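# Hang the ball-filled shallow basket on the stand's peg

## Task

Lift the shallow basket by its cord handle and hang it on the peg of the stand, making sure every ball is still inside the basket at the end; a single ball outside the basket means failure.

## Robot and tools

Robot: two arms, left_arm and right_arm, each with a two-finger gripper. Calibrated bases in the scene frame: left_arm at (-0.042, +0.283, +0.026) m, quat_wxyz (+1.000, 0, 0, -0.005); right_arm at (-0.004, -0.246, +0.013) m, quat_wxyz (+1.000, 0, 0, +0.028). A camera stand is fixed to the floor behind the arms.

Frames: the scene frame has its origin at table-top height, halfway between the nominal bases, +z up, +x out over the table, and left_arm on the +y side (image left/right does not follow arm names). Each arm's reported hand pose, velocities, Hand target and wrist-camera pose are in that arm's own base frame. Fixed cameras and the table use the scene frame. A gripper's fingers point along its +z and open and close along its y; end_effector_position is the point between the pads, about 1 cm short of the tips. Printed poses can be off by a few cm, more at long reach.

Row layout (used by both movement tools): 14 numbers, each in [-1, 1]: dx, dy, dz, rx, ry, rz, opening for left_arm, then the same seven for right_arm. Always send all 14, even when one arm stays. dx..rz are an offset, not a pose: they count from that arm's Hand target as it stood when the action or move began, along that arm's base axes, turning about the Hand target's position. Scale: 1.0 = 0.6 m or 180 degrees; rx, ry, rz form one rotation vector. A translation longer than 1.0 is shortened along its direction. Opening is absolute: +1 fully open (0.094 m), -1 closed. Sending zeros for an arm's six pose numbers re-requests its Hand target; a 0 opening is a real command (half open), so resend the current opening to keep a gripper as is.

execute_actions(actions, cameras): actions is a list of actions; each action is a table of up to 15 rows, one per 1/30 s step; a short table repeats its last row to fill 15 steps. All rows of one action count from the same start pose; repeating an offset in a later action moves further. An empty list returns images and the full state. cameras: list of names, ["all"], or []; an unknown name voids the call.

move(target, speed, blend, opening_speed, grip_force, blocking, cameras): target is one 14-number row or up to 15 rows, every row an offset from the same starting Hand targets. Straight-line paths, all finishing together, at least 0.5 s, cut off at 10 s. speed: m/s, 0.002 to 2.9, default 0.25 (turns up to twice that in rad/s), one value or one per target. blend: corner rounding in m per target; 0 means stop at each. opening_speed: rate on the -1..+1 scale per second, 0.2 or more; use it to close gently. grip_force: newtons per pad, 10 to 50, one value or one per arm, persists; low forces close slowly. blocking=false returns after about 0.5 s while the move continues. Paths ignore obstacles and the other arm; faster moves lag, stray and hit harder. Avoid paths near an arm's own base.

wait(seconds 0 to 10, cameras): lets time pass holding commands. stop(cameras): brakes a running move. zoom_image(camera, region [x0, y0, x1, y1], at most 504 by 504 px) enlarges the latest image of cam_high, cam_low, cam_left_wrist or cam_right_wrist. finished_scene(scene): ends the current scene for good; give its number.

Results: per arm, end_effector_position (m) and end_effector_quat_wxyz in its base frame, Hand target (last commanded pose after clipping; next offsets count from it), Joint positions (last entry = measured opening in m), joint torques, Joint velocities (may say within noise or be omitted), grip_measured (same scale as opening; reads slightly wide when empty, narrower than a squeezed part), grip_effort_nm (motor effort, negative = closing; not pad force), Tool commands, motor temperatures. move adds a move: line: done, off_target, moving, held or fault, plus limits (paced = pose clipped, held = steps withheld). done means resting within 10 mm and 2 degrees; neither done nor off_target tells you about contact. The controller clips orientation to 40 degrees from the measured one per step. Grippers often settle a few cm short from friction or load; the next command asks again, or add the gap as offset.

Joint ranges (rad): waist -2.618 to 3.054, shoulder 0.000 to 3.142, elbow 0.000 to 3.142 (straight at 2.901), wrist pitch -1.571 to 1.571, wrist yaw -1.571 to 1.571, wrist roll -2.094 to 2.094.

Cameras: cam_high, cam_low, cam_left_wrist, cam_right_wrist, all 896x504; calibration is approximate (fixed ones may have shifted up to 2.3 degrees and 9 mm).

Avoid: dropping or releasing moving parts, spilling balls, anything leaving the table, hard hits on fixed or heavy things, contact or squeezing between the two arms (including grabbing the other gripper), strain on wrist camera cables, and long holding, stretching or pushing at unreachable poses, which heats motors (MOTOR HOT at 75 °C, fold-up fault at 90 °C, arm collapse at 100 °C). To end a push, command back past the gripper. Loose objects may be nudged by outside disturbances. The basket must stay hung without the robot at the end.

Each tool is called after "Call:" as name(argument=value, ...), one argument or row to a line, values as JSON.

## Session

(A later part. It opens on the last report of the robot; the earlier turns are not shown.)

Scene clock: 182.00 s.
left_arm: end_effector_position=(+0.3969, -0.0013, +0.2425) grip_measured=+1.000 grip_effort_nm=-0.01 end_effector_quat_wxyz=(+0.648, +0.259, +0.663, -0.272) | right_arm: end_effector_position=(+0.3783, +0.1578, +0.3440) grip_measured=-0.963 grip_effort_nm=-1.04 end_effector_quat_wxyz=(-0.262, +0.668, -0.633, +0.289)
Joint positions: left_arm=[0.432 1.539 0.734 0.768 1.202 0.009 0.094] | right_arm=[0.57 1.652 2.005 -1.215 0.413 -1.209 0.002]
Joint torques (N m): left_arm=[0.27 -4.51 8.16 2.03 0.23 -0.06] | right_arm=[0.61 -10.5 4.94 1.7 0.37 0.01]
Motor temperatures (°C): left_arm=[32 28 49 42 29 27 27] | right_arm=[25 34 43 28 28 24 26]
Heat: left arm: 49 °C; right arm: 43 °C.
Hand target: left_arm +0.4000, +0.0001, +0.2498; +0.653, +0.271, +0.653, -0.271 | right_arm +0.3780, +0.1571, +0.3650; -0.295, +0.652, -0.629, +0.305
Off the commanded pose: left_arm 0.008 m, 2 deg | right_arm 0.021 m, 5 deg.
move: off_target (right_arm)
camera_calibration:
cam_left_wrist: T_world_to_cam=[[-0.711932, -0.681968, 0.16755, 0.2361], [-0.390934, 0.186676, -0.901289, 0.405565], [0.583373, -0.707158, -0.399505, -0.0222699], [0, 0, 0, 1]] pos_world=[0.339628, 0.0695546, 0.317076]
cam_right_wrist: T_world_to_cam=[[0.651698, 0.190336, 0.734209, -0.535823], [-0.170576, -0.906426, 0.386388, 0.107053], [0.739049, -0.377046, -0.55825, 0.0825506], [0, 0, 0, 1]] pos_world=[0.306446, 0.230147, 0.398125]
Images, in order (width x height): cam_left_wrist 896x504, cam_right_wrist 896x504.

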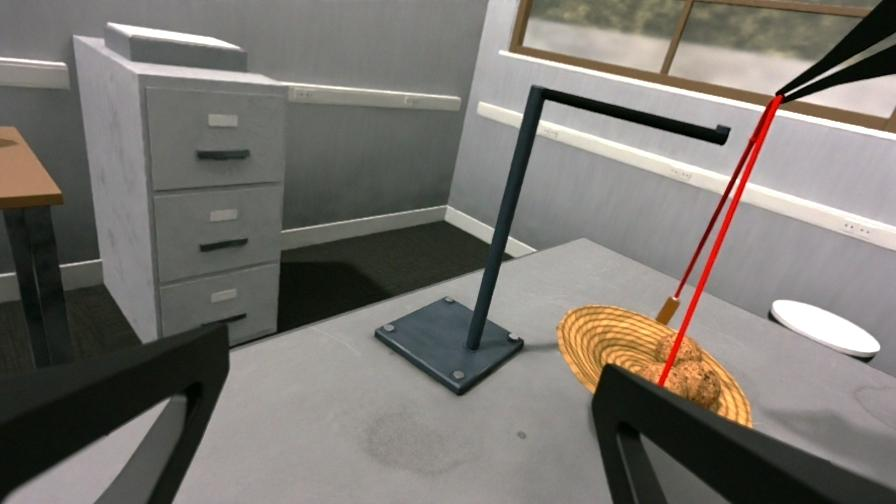

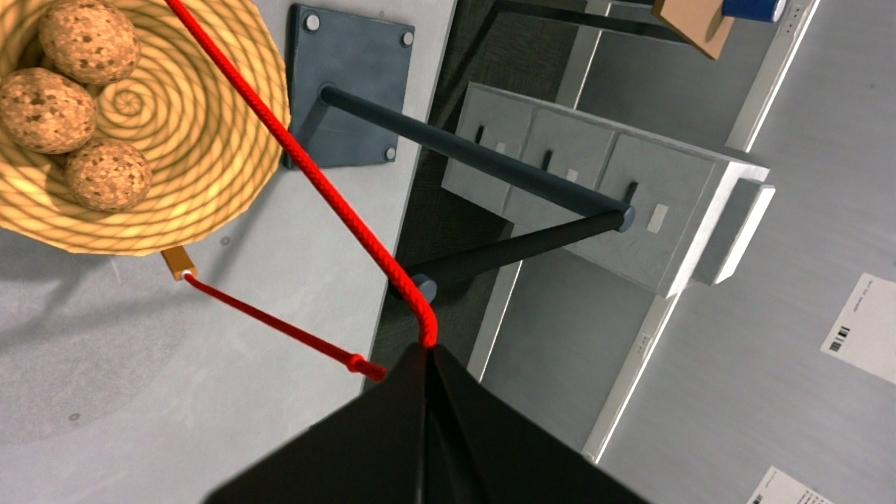

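Call:
move(
  target=[
    [0,0,0,0,0,0,1,0.0,-0.0045,0.02,0,0,0,-1],
    [0,0,0,0,0,0,1,0.055,-0.0045,0.022,0,0,0,-1],
  ],
  speed=0.04,
  blend=[0.01,0],
  cameras=["cam_left_wrist","cam_right_wrist"],
)

Scene clock: 186.63 s.
left_arm: end_effector_position=(+0.3969, -0.0013, +0.2425) grip_measured=+1.000 grip_effort_nm=-0.01 end_effector_quat_wxyz=(+0.648, +0.259, +0.663, -0.272) | right_arm: end_effector_position=(+0.4079, +0.1550, +0.3628) grip_measured=-0.963 grip_effort_nm=-1.04 end_effector_quat_wxyz=(-0.275, +0.662, -0.630, +0.299)
Joint positions: left_arm=[0.432 1.539 0.734 0.768 1.202 0.009 0.094] | right_arm=[0.518 1.761 2.192 -1.24 0.388 -1.26 0.002]
Joint torques (N m): left_arm=[0.23 -4.57 8.13 2.03 0.22 -0.08] | right_arm=[-0.39 -7.79 8.08 1.42 0.15 0.01]
Heat: left arm: 49 °C; right arm: 43 °C.
Hand target: left_arm +0.4000, +0.0001, +0.2498; +0.653, +0.271, +0.653, -0.271 | right_arm +0.4110, +0.1544, +0.3782; -0.295, +0.652, -0.629, +0.305
Off the commanded pose: left_arm 0.008 m, 2 deg | right_arm 0.016 m, 3 deg.
move: off_target (right_arm); blend cut to 0.0061 m at target 1
camera_calibration:
cam_left_wrist: T_world_to_cam=[[-0.711932, -0.681968, 0.16755, 0.2361], [-0.390934, 0.186676, -0.901289, 0.405565], [0.583373, -0.707158, -0.399505, -0.0222699], [0, 0, 0, 1]] pos_world=[0.339628, 0.0695546, 0.317076]
cam_right_wrist: T_world_to_cam=[[0.626124, 0.185841, 0.757253, -0.565521], [-0.184315, -0.908381, 0.375329, 0.112188], [0.757626, -0.374575, -0.534506, 0.0534957], [0, 0, 0, 1]] pos_world=[0.334235, 0.227045, 0.414728]
Images, in order (width x height): cam_left_wrist 896x504, cam_right_wrist 896x504.

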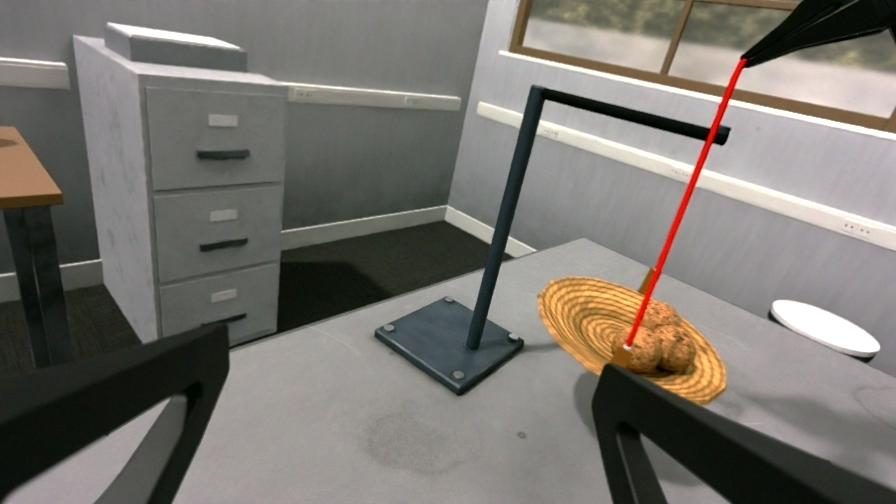

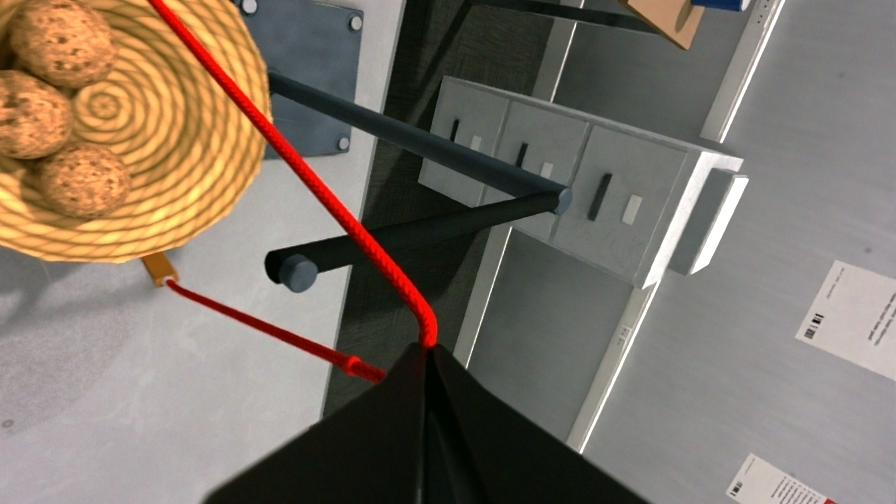

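Call:
move(
  target=[0,0,0,0,0,0,1,0.055,0.0,0.0,0,0,0,-1],
  speed=0.04,
  cameras=["cam_left_wrist","cam_right_wrist","cam_low"],
)

Call:
zoom_image(
  camera="cam_left_wrist",
  region=[520, 20, 820, 250],
)

Call:
zoom_image(
  camera="cam_low",
  region=[400, 150, 560, 290],
)

Scene clock: 189.27 s.
left_arm: end_effector_position=(+0.3969, -0.0013, +0.2425) grip_measured=+1.000 grip_effort_nm=-0.01 end_effector_quat_wxyz=(+0.648, +0.259, +0.663, -0.272) | right_arm: end_effector_position=(+0.4412, +0.1554, +0.3637) grip_measured=-0.963 grip_effort_nm=-1.04 end_effector_quat_wxyz=(-0.276, +0.662, -0.630, +0.299)
Joint positions: left_arm=[0.432 1.539 0.734 0.768 1.202 0.009 0.094] | right_arm=[0.471 1.905 2.386 -1.275 0.356 -1.295 0.002]
Joint torques (N m): left_arm=[0.28 -4.57 8.08 2.01 0.21 -0.06] | right_arm=[-0.51 -8.99 7.84 1.48 0.12 0.03]
Heat: left arm: 49 °C; right arm: 43 °C.
Hand target: left_arm +0.4000, +0.0001, +0.2498; +0.653, +0.271, +0.653, -0.271 | right_arm +0.4441, +0.1543, +0.3782; -0.295, +0.652, -0.629, +0.305
Off the commanded pose: left_arm 0.008 m, 2 deg | right_arm 0.015 m, 3 deg.
move: off_target (right_arm)
camera_calibration:
cam_left_wrist: T_world_to_cam=[[-0.711932, -0.681968, 0.16755, 0.2361], [-0.390934, 0.186676, -0.901289, 0.405565], [0.583373, -0.707158, -0.399505, -0.0222699], [0, 0, 0, 1]] pos_world=[0.339628, 0.0695546, 0.317076]
cam_right_wrist: T_world_to_cam=[[0.62509, 0.184107, 0.75853, -0.58685], [-0.185766, -0.908774, 0.37366, 0.119632], [0.758125, -0.37448, -0.533864, 0.0282594], [0, 0, 0, 1]] pos_world=[0.367634, 0.227344, 0.415528]
Images, in order (width x height): cam_low 896x504, cam_left_wrist 896x504, cam_right_wrist 896x504.

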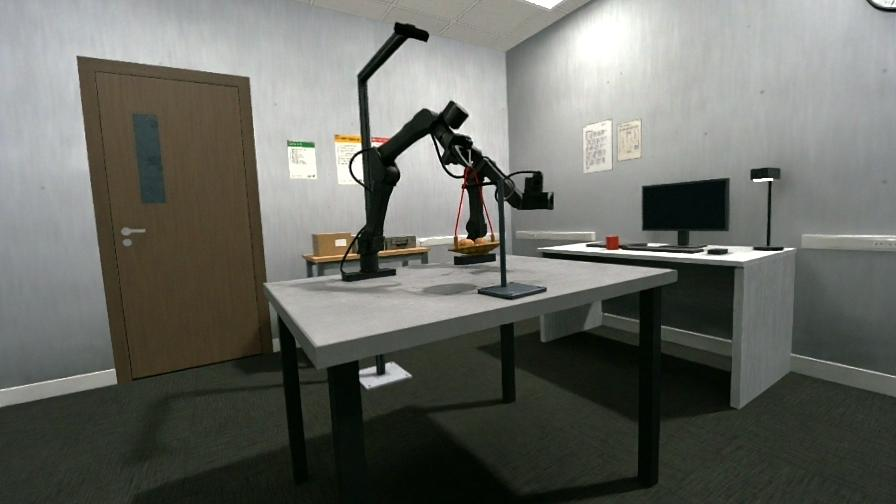

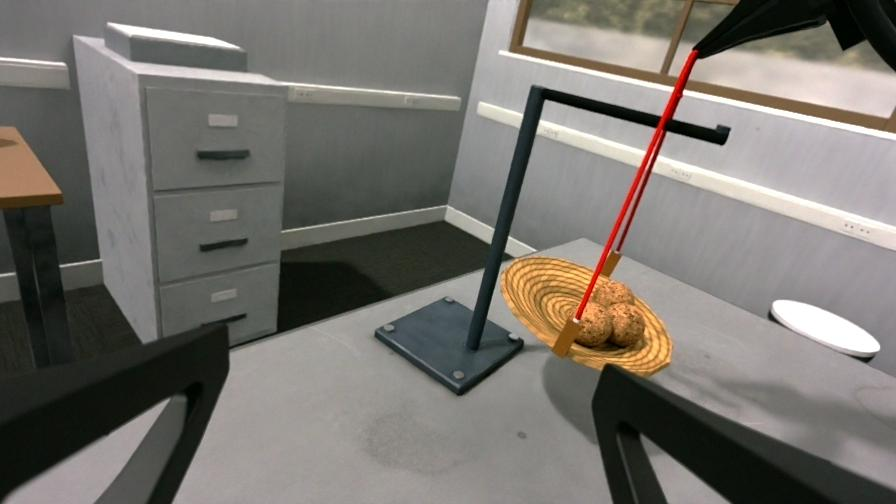

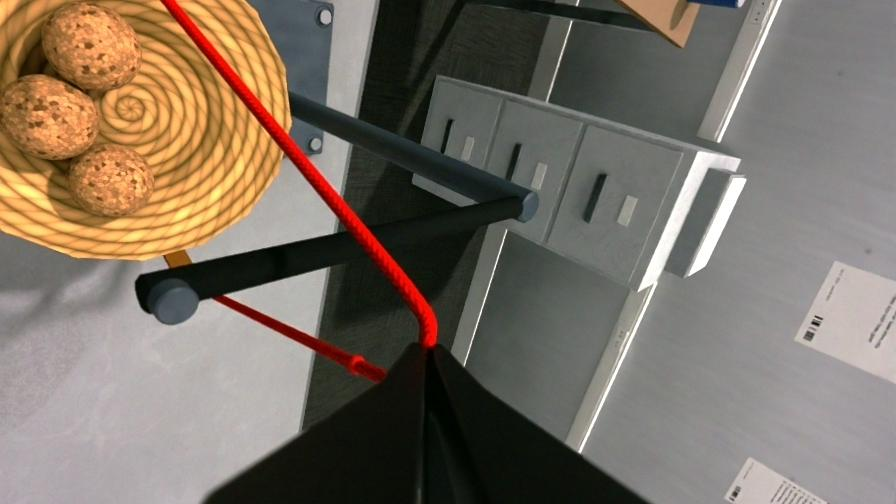

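Scaled by 1.680 from the camera's 896x504 image, which has a finer 1280x720 frame.

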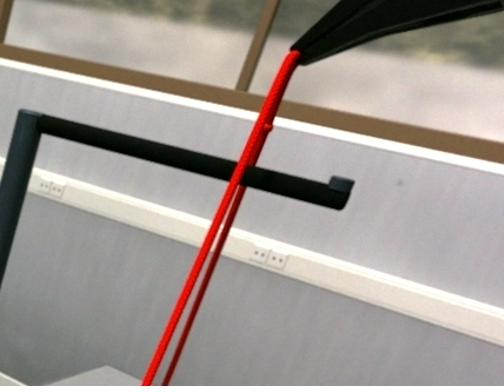

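Scaled by 3.150 from the camera's 896x504 image, which has a finer 1280x720 frame.

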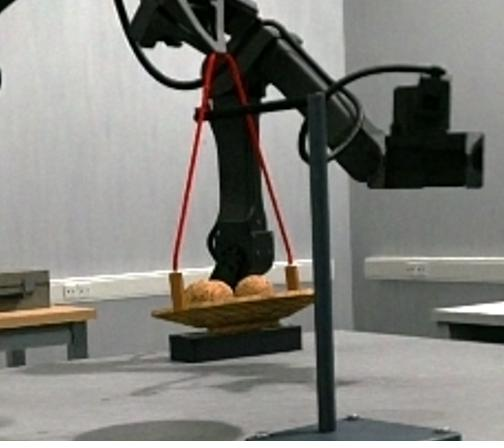

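Call:
move(
  target=[0,0,0,0,0,0,1,0.0,0.0,-0.05,0,0,0,-1],
  speed=0.03,
  cameras=["cam_left_wrist","cam_right_wrist","cam_low"],
)

Call:
zoom_image(
  camera="cam_left_wrist",
  region=[520, 20, 820, 250],
)

Call:
zoom_image(
  camera="cam_right_wrist",
  region=[100, 120, 560, 420],
)

Scene clock: 195.37 s.
left_arm: end_effector_position=(+0.3969, -0.0013, +0.2425) grip_measured=+1.000 grip_effort_nm=-0.01 end_effector_quat_wxyz=(+0.648, +0.259, +0.663, -0.272) | right_arm: end_effector_position=(+0.4441, +0.1570, +0.3229) grip_measured=-0.963 grip_effort_nm=-1.04 end_effector_quat_wxyz=(-0.259, +0.669, -0.632, +0.293)
Joint positions: left_arm=[0.432 1.539 0.734 0.768 1.202 0.009 0.094] | right_arm=[0.471 1.833 2.119 -1.121 0.355 -1.295 0.002]
Joint torques (N m): left_arm=[0.2 -4.51 8.12 2.02 0.24 -0.07] | right_arm=[-0.47 -13.18 5.15 1.73 0.11 0.01]
Heat: left arm: 49 °C; right arm: 43 °C.
Hand target: left_arm +0.4000, +0.0001, +0.2498; +0.653, +0.271, +0.653, -0.271 | right_arm +0.4441, +0.1543, +0.3482; -0.295, +0.652, -0.629, +0.305
Off the commanded pose: left_arm 0.008 m, 2 deg | right_arm 0.025 m, 5 deg.
move: off_target (right_arm)
camera_calibration:
cam_left_wrist: T_world_to_cam=[[-0.711932, -0.681968, 0.16755, 0.2361], [-0.390934, 0.186676, -0.901289, 0.405565], [0.583373, -0.707158, -0.399505, -0.0222699], [0, 0, 0, 1]] pos_world=[0.339628, 0.0695546, 0.317076]
cam_right_wrist: T_world_to_cam=[[0.651804, 0.197601, 0.732193, -0.563607], [-0.171181, -0.90221, 0.395871, 0.122264], [0.738816, -0.383368, -0.554239, 0.0215811], [0, 0, 0, 1]] pos_world=[0.372346, 0.22995, 0.376229]
Images, in order (width x height): cam_low 896x504, cam_left_wrist 896x504, cam_right_wrist 896x504.

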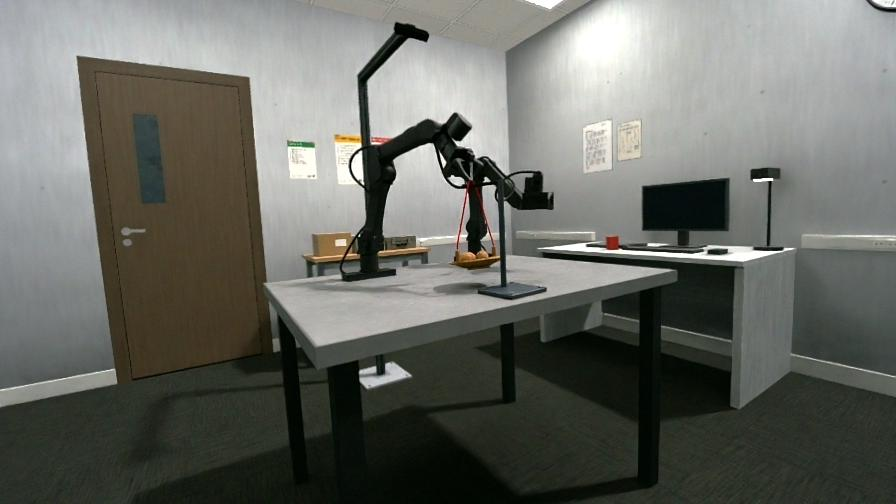

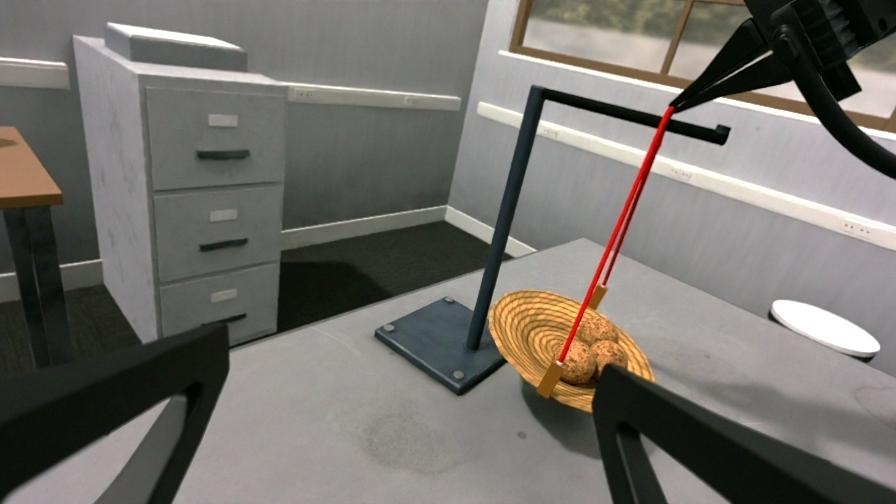

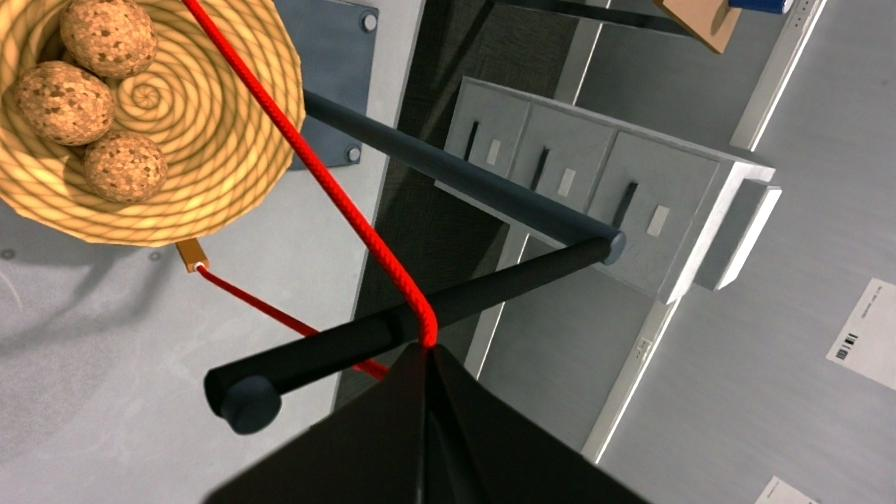

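Scaled by 1.680 from the camera's 896x504 image, which has a finer 1280x720 frame.

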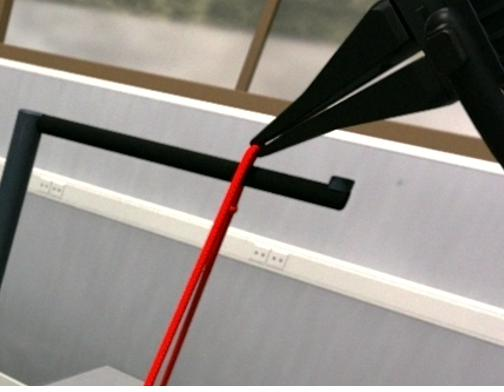

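Scaled by 1.096 from the camera's 896x504 image, which has a finer 1280x720 frame.

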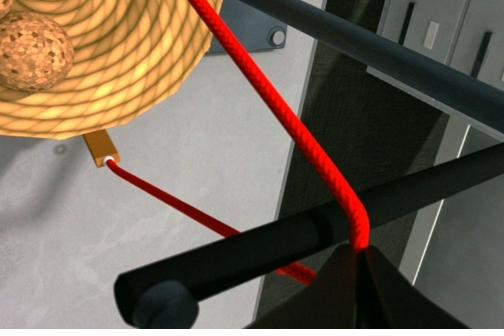

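Call:
move(
  target=[0,0,0,0,0,0,1,0.0,0.0,-0.0083,0,0,0,-1],
  speed=0.02,
  cameras=["cam_left_wrist","cam_right_wrist","cam_low"],
)

Call:
zoom_image(
  camera="cam_left_wrist",
  region=[580, 60, 760, 200],
)

Call:
zoom_image(
  camera="cam_low",
  region=[420, 160, 540, 280],
)

Scene clock: 197.33 s.
left_arm: end_effector_position=(+0.3969, -0.0013, +0.2425) grip_measured=+1.000 grip_effort_nm=-0.01 end_effector_quat_wxyz=(+0.648, +0.259, +0.663, -0.272) | right_arm: end_effector_position=(+0.4438, +0.1569, +0.3189) grip_measured=-0.963 grip_effort_nm=-1.04 end_effector_quat_wxyz=(-0.259, +0.669, -0.632, +0.293)
Joint positions: left_arm=[0.432 1.539 0.734 0.768 1.202 0.009 0.094] | right_arm=[0.471 1.818 2.081 -1.095 0.355 -1.295 0.002]
Joint torques (N m): left_arm=[0.31 -4.46 8.14 2.03 0.21 -0.08] | right_arm=[-0.42 -12.97 5.14 1.75 0.12 0.03]
Heat: left arm: 49 °C; right arm: 43 °C.
Hand target: left_arm +0.4000, +0.0001, +0.2498; +0.653, +0.271, +0.653, -0.271 | right_arm +0.4441, +0.1543, +0.3432; -0.295, +0.652, -0.629, +0.305
Off the commanded pose: left_arm 0.008 m, 2 deg | right_arm 0.024 m, 5 deg.
move: off_target (right_arm)
camera_calibration:
cam_left_wrist: T_world_to_cam=[[-0.711932, -0.681968, 0.16755, 0.2361], [-0.390934, 0.186676, -0.901289, 0.405565], [0.583373, -0.707158, -0.399505, -0.0222699], [0, 0, 0, 1]] pos_world=[0.339628, 0.0695546, 0.317076]
cam_right_wrist: T_world_to_cam=[[0.65057, 0.196928, 0.73347, -0.560166], [-0.171867, -0.902562, 0.39477, 0.124383], [0.739743, -0.382885, -0.553334, 0.0187355], [0, 0, 0, 1]] pos_world=[0.371945, 0.22975, 0.372129]
Images, in order (width x height): cam_low 896x504, cam_left_wrist 896x504, cam_right_wrist 896x504.

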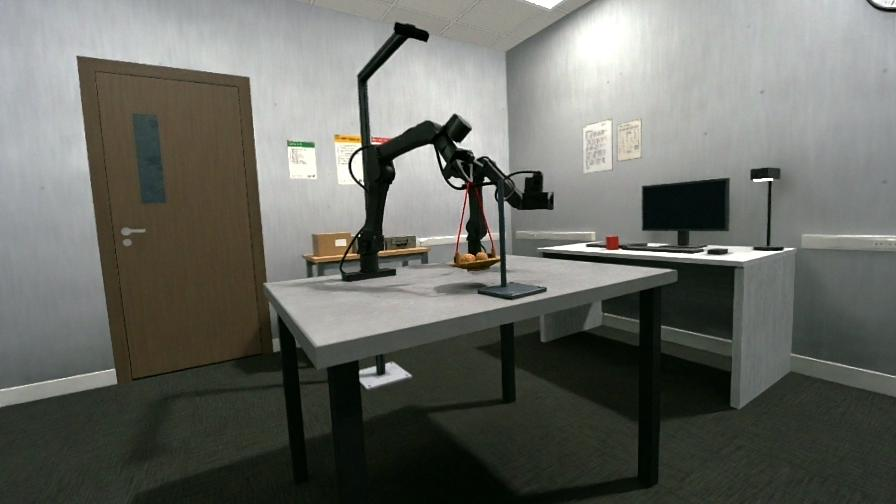

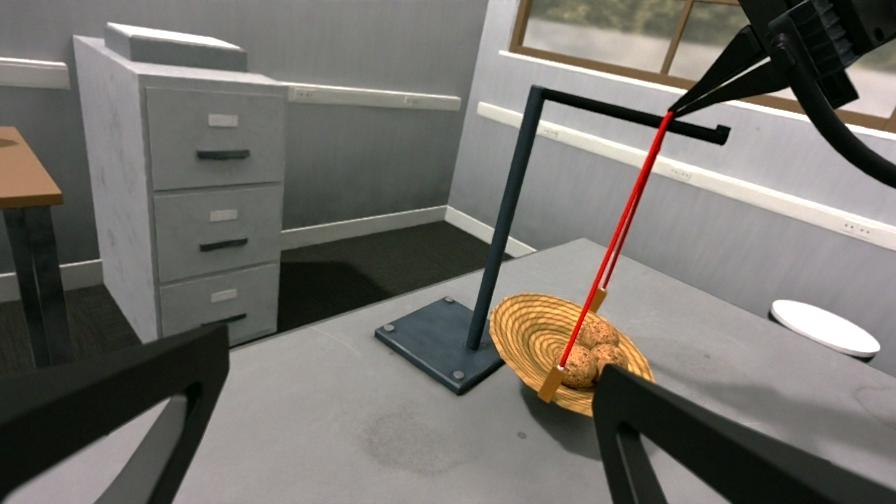

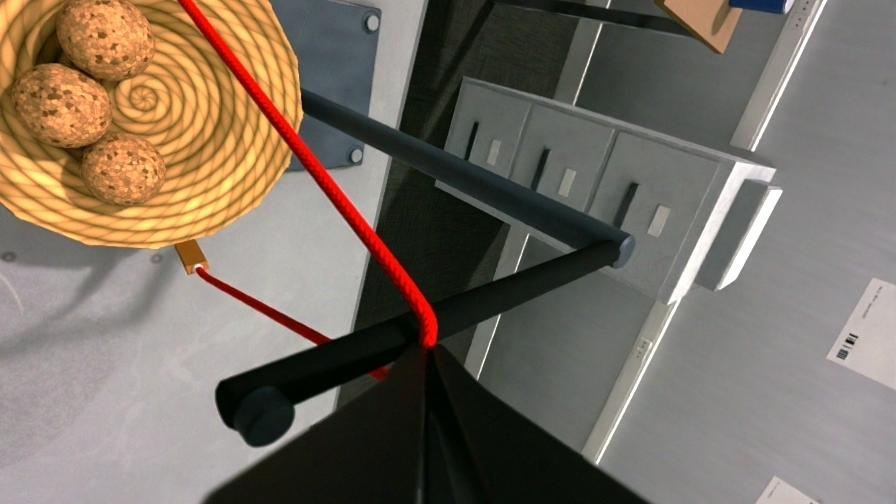

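Scaled by 2.800 from the camera's 896x504 image, which has a finer 1280x720 frame.

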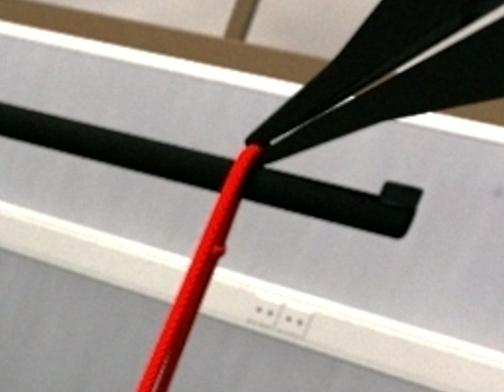

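Scaled by 4.200 from the camera's 896x504 image, which has a finer 1280x720 frame.

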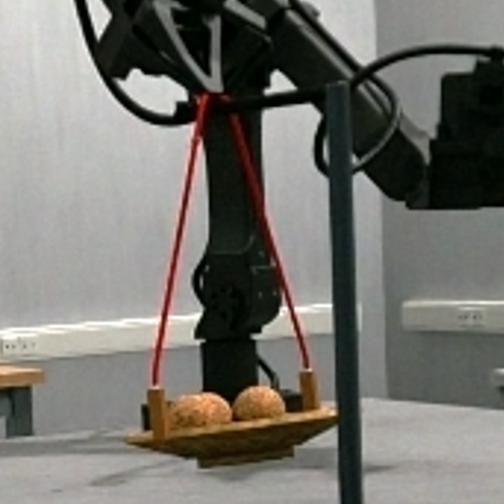

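Call:
move(
  target=[0,0,0,0,0,0,1,0.0,0.0,0.01,0,0,0,-1],
  speed=0.02,
)

Scene clock: 202.00 s.
left_arm: end_effector_position=(+0.3969, -0.0013, +0.2425) grip_measured=+1.000 grip_effort_nm=-0.01 end_effector_quat_wxyz=(+0.648, +0.259, +0.663, -0.272) | right_arm: end_effector_position=(+0.4438, +0.1569, +0.3188) grip_measured=-0.963 grip_effort_nm=-1.04 end_effector_quat_wxyz=(-0.259, +0.669, -0.632, +0.293)
Joint positions: left_arm=[0.432 1.539 0.734 0.768 1.202 0.009 0.094] | right_arm=[0.471 1.818 2.08 -1.095 0.355 -1.295 0.002]
Joint torques (N m): left_arm=[0.31 -4.53 8.13 2.03 0.24 -0.07] | right_arm=[-0.46 -11.79 8.42 1.48 0.11 0.02]
Heat: left arm: 49 °C; right arm: 43 °C.
Hand target: left_arm +0.4000, +0.0001, +0.2498; +0.653, +0.271, +0.653, -0.271 | right_arm +0.4440, +0.1543, +0.3491; -0.295, +0.652, -0.629, +0.305
Off the commanded pose: left_arm 0.008 m, 2 deg | right_arm 0.031 m, 5 deg.
move: off_target (right_arm)

Call:
move(
  target=[0,0,0,0,0,0,1,0.003,0.0,0.007,0,0,0,-1],
  speed=0.02,
)

Scene clock: 203.60 s.
left_arm: end_effector_position=(+0.3969, -0.0013, +0.2425) grip_measured=+1.000 grip_effort_nm=-0.01 end_effector_quat_wxyz=(+0.648, +0.259, +0.663, -0.272) | right_arm: end_effector_position=(+0.4428, +0.1566, +0.3333) grip_measured=-0.963 grip_effort_nm=-1.04 end_effector_quat_wxyz=(-0.271, +0.665, -0.630, +0.297)
Joint positions: left_arm=[0.432 1.539 0.734 0.768 1.202 0.009 0.094] | right_arm=[0.471 1.818 2.126 -1.114 0.354 -1.297 0.002]
Joint torques (N m): left_arm=[0.24 -4.49 8.12 2.03 0.23 -0.05] | right_arm=[-0.68 -9.52 8.53 1.42 0.08 0.01]
Heat: left arm: 49 °C; right arm: 43 °C.
Hand target: left_arm +0.4000, +0.0001, +0.2498; +0.653, +0.271, +0.653, -0.271 | right_arm +0.4458, +0.1543, +0.3533; -0.295, +0.652, -0.629, +0.305
Off the commanded pose: left_arm 0.008 m, 2 deg | right_arm 0.020 m, 3 deg.
move: off_target (right_arm)

Call:
move(
  target=[0,0,0,0,0,0,1,-0.001,0.0,-0.0122,0,0,0,-1],
  speed=0.02,
  cameras=["cam_left_wrist","cam_right_wrist"],
)

Call:
zoom_image(
  camera="cam_left_wrist",
  region=[580, 60, 760, 200],
)

Scene clock: 205.77 s.
left_arm: end_effector_position=(+0.3969, -0.0013, +0.2425) grip_measured=+1.000 grip_effort_nm=-0.01 end_effector_quat_wxyz=(+0.648, +0.259, +0.663, -0.272) | right_arm: end_effector_position=(+0.4424, +0.1564, +0.3271) grip_measured=-0.963 grip_effort_nm=-1.04 end_effector_quat_wxyz=(-0.264, +0.668, -0.631, +0.295)
Joint positions: left_arm=[0.432 1.539 0.734 0.768 1.202 0.009 0.094] | right_arm=[0.471 1.818 2.109 -1.112 0.354 -1.297 0.002]
Joint torques (N m): left_arm=[0.25 -4.51 8.14 2.03 0.23 -0.08] | right_arm=[-0.62 -11.63 5.18 1.76 0.11 0.02]
Heat: left arm: 49 °C; right arm: 43 °C.
Hand target: left_arm +0.4000, +0.0001, +0.2498; +0.653, +0.271, +0.653, -0.271 | right_arm +0.4452, +0.1543, +0.3460; -0.295, +0.652, -0.629, +0.305
Off the commanded pose: left_arm 0.008 m, 2 deg | right_arm 0.019 m, 4 deg.
move: off_target (right_arm)
camera_calibration:
cam_left_wrist: T_world_to_cam=[[-0.711932, -0.681968, 0.16755, 0.2361], [-0.390934, 0.186676, -0.901289, 0.405565], [0.583373, -0.707158, -0.399505, -0.0222699], [0, 0, 0, 1]] pos_world=[0.339628, 0.0695546, 0.317076]
cam_right_wrist: T_world_to_cam=[[0.642746, 0.194462, 0.740987, -0.56374], [-0.174127, -0.904844, 0.388505, 0.123868], [0.746028, -0.378736, -0.547724, 0.0188566], [0, 0, 0, 1]] pos_world=[0.369843, 0.228848, 0.379929]
Images, in order (width x height): cam_left_wrist 896x504, cam_right_wrist 896x504.

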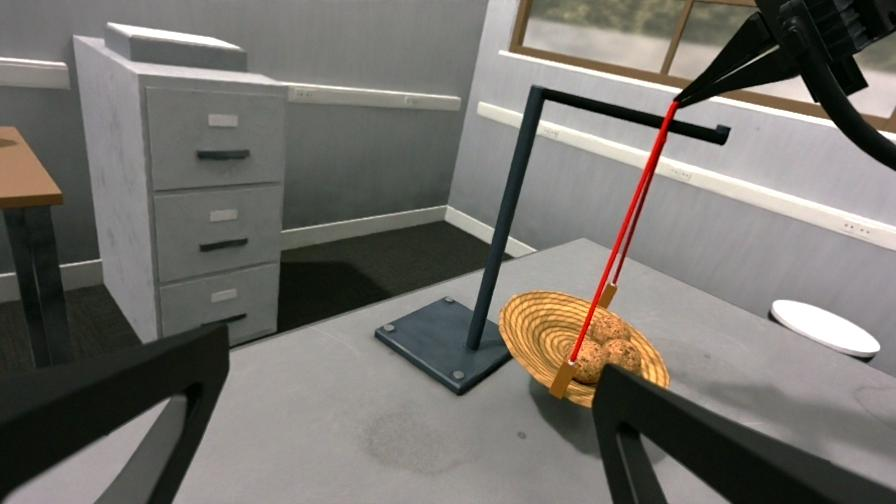

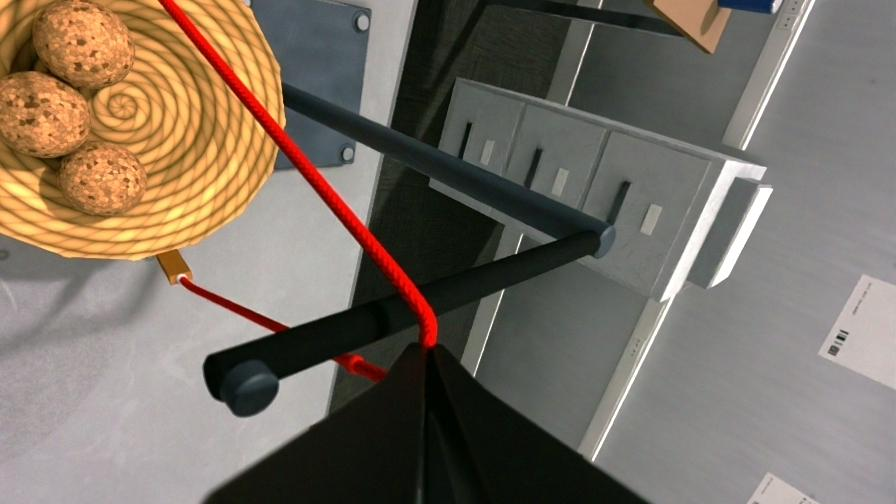

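Scaled by 2.800 from the camera's 896x504 image, which has a finer 1280x720 frame.

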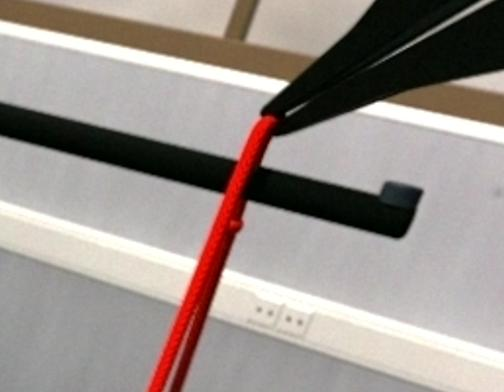

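Call:
move(
  target=[0,0,0,0,0,0,1,0.0,0.0,-0.0105,0,0,0,-1],
  speed=0.02,
  cameras=["cam_left_wrist"],
)

Call:
zoom_image(
  camera="cam_left_wrist",
  region=[580, 60, 760, 200],
)

Scene clock: 207.37 s.
left_arm: end_effector_position=(+0.3969, -0.0013, +0.2425) grip_measured=+1.000 grip_effort_nm=-0.01 end_effector_quat_wxyz=(+0.648, +0.259, +0.663, -0.272) | right_arm: end_effector_position=(+0.4442, +0.1573, +0.3184) grip_measured=-0.963 grip_effort_nm=-1.04 end_effector_quat_wxyz=(-0.263, +0.668, -0.631, +0.294)
Joint positions: left_arm=[0.432 1.539 0.734 0.768 1.202 0.009 0.094] | right_arm=[0.471 1.81 2.062 -1.077 0.354 -1.297 0.002]
Joint torques (N m): left_arm=[0.31 -4.46 8.12 2.04 0.22 -0.06] | right_arm=[-0.59 -12.49 4.98 1.72 0.12 0.03]
Heat: left arm: 49 °C; right arm: 43 °C.
Hand target: left_arm +0.4000, +0.0001, +0.2498; +0.653, +0.271, +0.653, -0.271 | right_arm +0.4452, +0.1543, +0.3397; -0.295, +0.652, -0.629, +0.305
Off the commanded pose: left_arm 0.008 m, 2 deg | right_arm 0.022 m, 4 deg.
move: off_target (right_arm)
camera_calibration:
cam_left_wrist: T_world_to_cam=[[-0.711932, -0.681968, 0.16755, 0.2361], [-0.390934, 0.186676, -0.901289, 0.405565], [0.583373, -0.707158, -0.399505, -0.0222699], [0, 0, 0, 1]] pos_world=[0.339628, 0.0695546, 0.317076]
Images, in order (width x height): cam_left_wrist 896x504.

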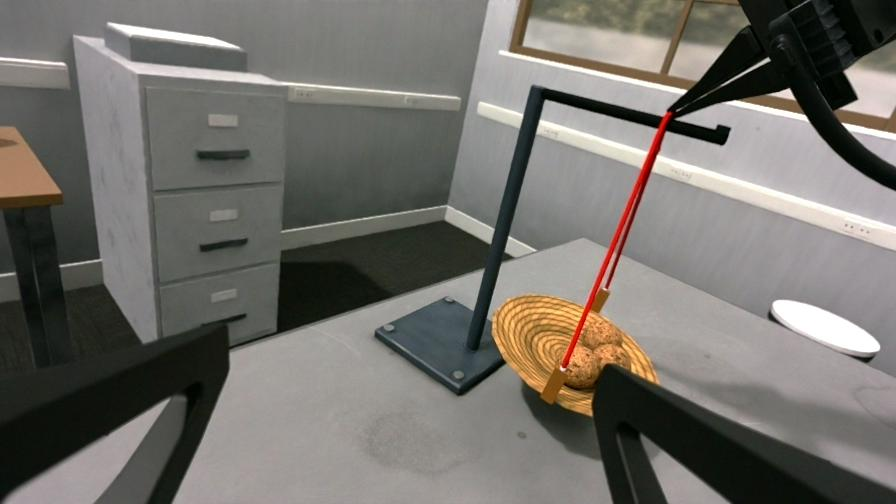

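Scaled by 2.800 from the camera's 896x504 image, which has a finer 1280x720 frame.

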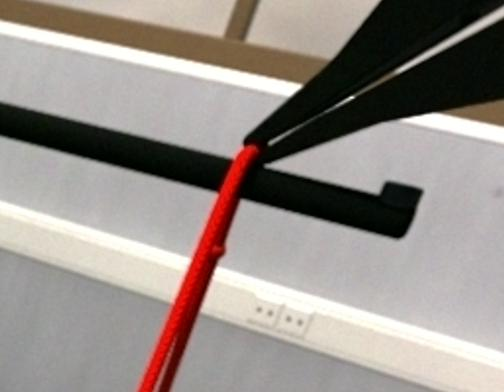

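Call:
move(
  target=[0,0,0,0,0,0,1,0.0,0.0,0.006,0,0,0,-0.8],
  speed=0.02,
  opening_speed=0.2,
  cameras=["cam_left_wrist","cam_right_wrist"],
)

Call:
zoom_image(
  camera="cam_left_wrist",
  region=[580, 60, 760, 200],
)

Call:
zoom_image(
  camera="cam_right_wrist",
  region=[200, 180, 600, 480],
)

Scene clock: 209.77 s.
left_arm: end_effector_position=(+0.3969, -0.0013, +0.2425) grip_measured=+1.000 grip_effort_nm=-0.01 end_effector_quat_wxyz=(+0.648, +0.259, +0.663, -0.272) | right_arm: end_effector_position=(+0.4459, +0.1581, +0.3202) grip_measured=-0.802 grip_effort_nm=0.08 end_effector_quat_wxyz=(-0.267, +0.666, -0.630, +0.296)
Joint positions: left_arm=[0.432 1.539 0.734 0.768 1.202 0.009 0.094] | right_arm=[0.471 1.81 2.062 -1.066 0.354 -1.297 0.009]
Joint torques (N m): left_arm=[0.29 -4.49 8.12 2.04 0.22 -0.07] | right_arm=[-0.57 -11.74 6.9 1.5 0.11 0.03]
Heat: left arm: 49 °C; right arm: 43 °C.
Hand target: left_arm +0.4000, +0.0001, +0.2498; +0.653, +0.271, +0.653, -0.271 | right_arm +0.4452, +0.1543, +0.3433; -0.295, +0.652, -0.629, +0.305
Off the commanded pose: left_arm 0.008 m, 2 deg | right_arm 0.023 m, 4 deg.
move: off_target (right_arm)
camera_calibration:
cam_left_wrist: T_world_to_cam=[[-0.711932, -0.681968, 0.16755, 0.2361], [-0.390934, 0.186676, -0.901289, 0.405565], [0.583373, -0.707158, -0.399505, -0.0222699], [0, 0, 0, 1]] pos_world=[0.339628, 0.0695546, 0.317076]
cam_right_wrist: T_world_to_cam=[[0.638231, 0.192158, 0.745477, -0.56024], [-0.176485, -0.906038, 0.38464, 0.131208], [0.749343, -0.377054, -0.544349, 0.0103798], [0, 0, 0, 1]] pos_world=[0.372941, 0.230447, 0.372829]
Images, in order (width x height): cam_left_wrist 896x504, cam_right_wrist 896x504.

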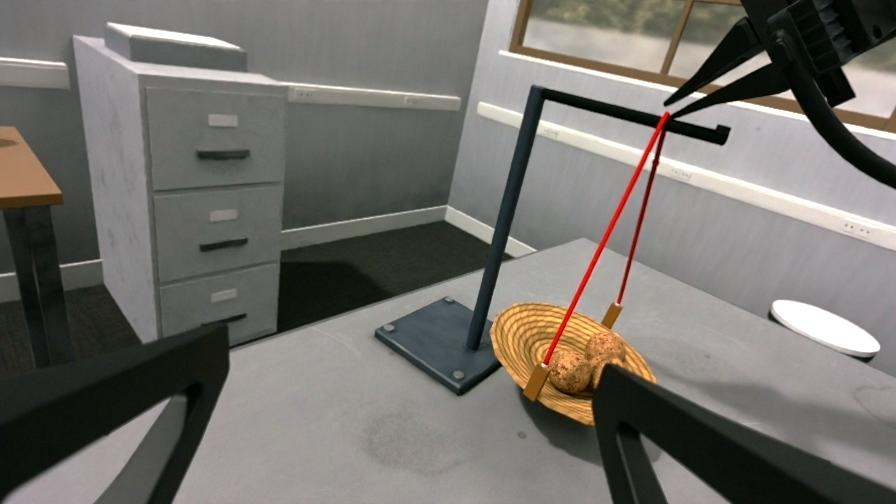

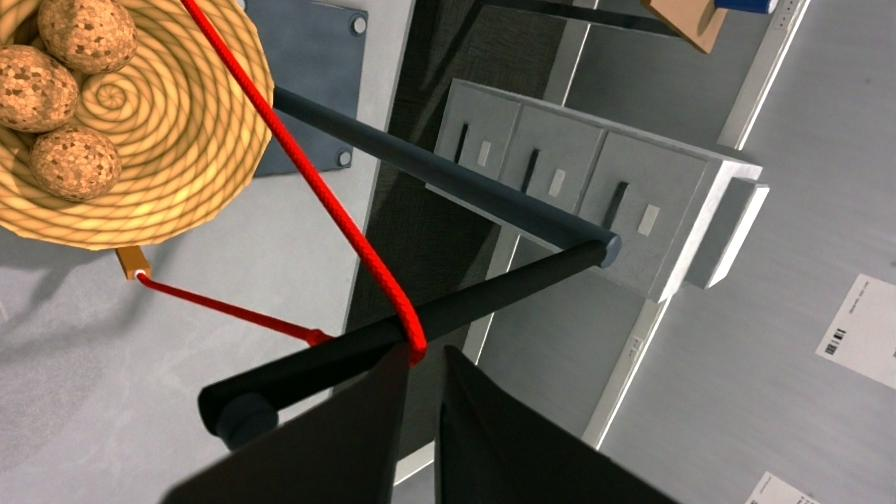

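Scaled by 2.800 from the camera's 896x504 image, which has a finer 1280x720 frame.

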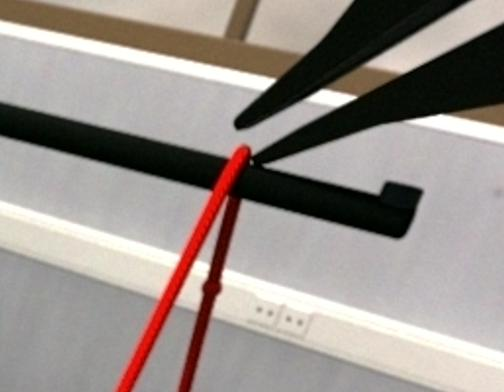

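Scaled by 1.260 from the camera's 896x504 image, which has a finer 1280x720 frame.

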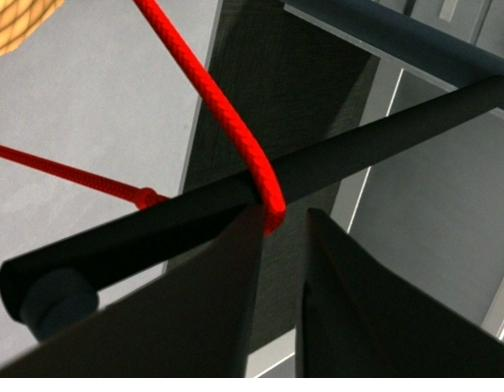

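Call:
move(
  target=[
    [0,0,0,0,0,0,1,-0.03,0.0,0.04,0,0,0,-0.8],
    [0,0,0,0,0,0,1,-0.17,0.0,0.1,0,0,0,-0.8],
  ],
  speed=0.06,
  blend=[0.01,0],
  cameras=["cam_left_wrist","cam_right_wrist","cam_low"],
)

Call:
zoom_image(
  camera="cam_left_wrist",
  region=[460, 60, 860, 410],
)

Scene clock: 214.37 s.
left_arm: end_effector_position=(+0.3969, -0.0013, +0.2425) grip_measured=+1.000 grip_effort_nm=-0.01 end_effector_quat_wxyz=(+0.648, +0.259, +0.663, -0.272) | right_arm: end_effector_position=(+0.3506, +0.1589, +0.3884) grip_measured=-0.802 grip_effort_nm=0.07 end_effector_quat_wxyz=(-0.279, +0.662, -0.627, +0.301)
Joint positions: left_arm=[0.432 1.539 0.734 0.768 1.202 0.009 0.094] | right_arm=[0.636 1.66 2.207 -1.383 0.467 -1.171 0.009]
Joint torques (N m): left_arm=[0.29 -4.51 8.17 2.01 0.23 -0.08] | right_arm=[0.51 -8.25 6.78 1.15 0.29 0.13]
Heat: left arm: 49 °C; right arm: 43 °C.
Hand target: left_arm +0.4000, +0.0001, +0.2498; +0.653, +0.271, +0.653, -0.271 | right_arm +0.3432, +0.1544, +0.4033; -0.295, +0.652, -0.629, +0.305
Off the commanded pose: left_arm 0.008 m, 2 deg | right_arm 0.017 m, 2 deg.
move: off_target (right_arm)
camera_calibration:
cam_left_wrist: T_world_to_cam=[[-0.711932, -0.681968, 0.16755, 0.2361], [-0.390934, 0.186676, -0.901289, 0.405565], [0.583373, -0.707158, -0.399505, -0.0222699], [0, 0, 0, 1]] pos_world=[0.339628, 0.0695546, 0.317076]
cam_right_wrist: T_world_to_cam=[[0.617885, 0.186396, 0.763855, -0.549618], [-0.183834, -0.91032, 0.370841, 0.097544], [0.764476, -0.36956, -0.528207, 0.106347], [0, 0, 0, 1]] pos_world=[0.276233, 0.230545, 0.439829]
Images, in order (width x height): cam_low 896x504, cam_left_wrist 896x504, cam_right_wrist 896x504.

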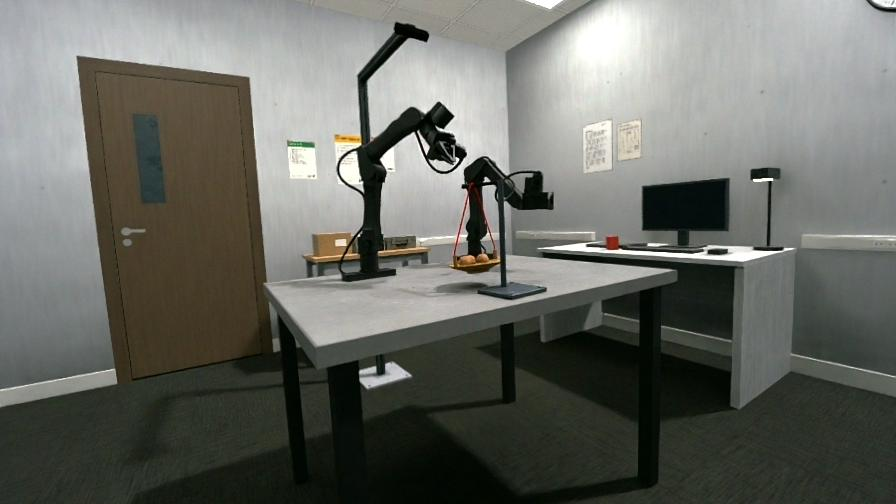

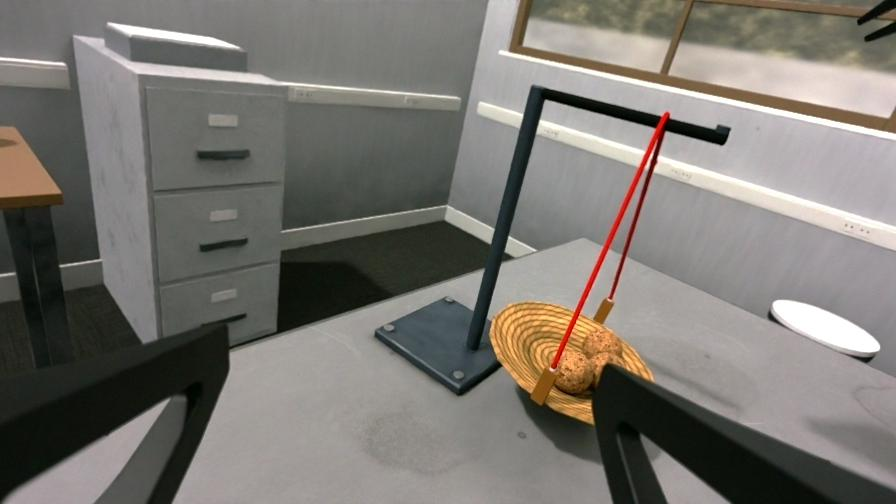

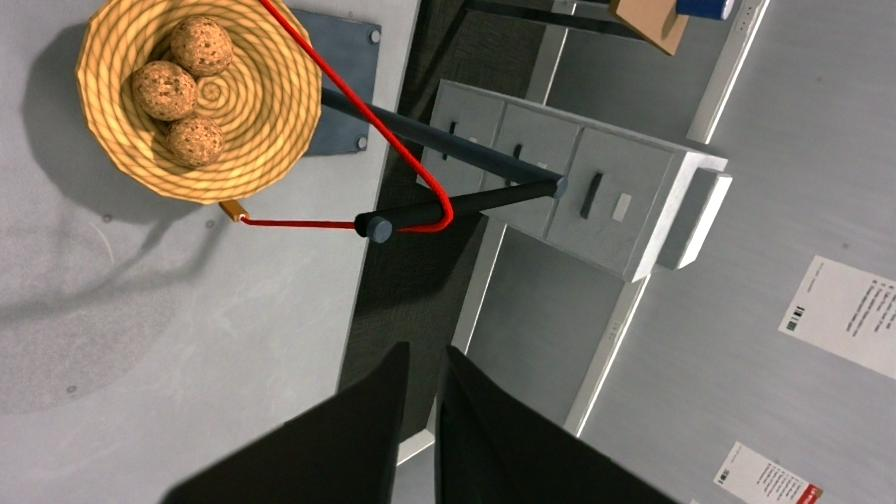

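Scaled by 1.260 from the camera's 896x504 image, which has a finer 1280x720 frame.

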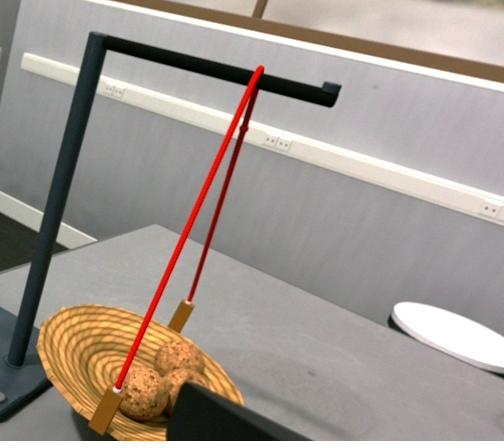

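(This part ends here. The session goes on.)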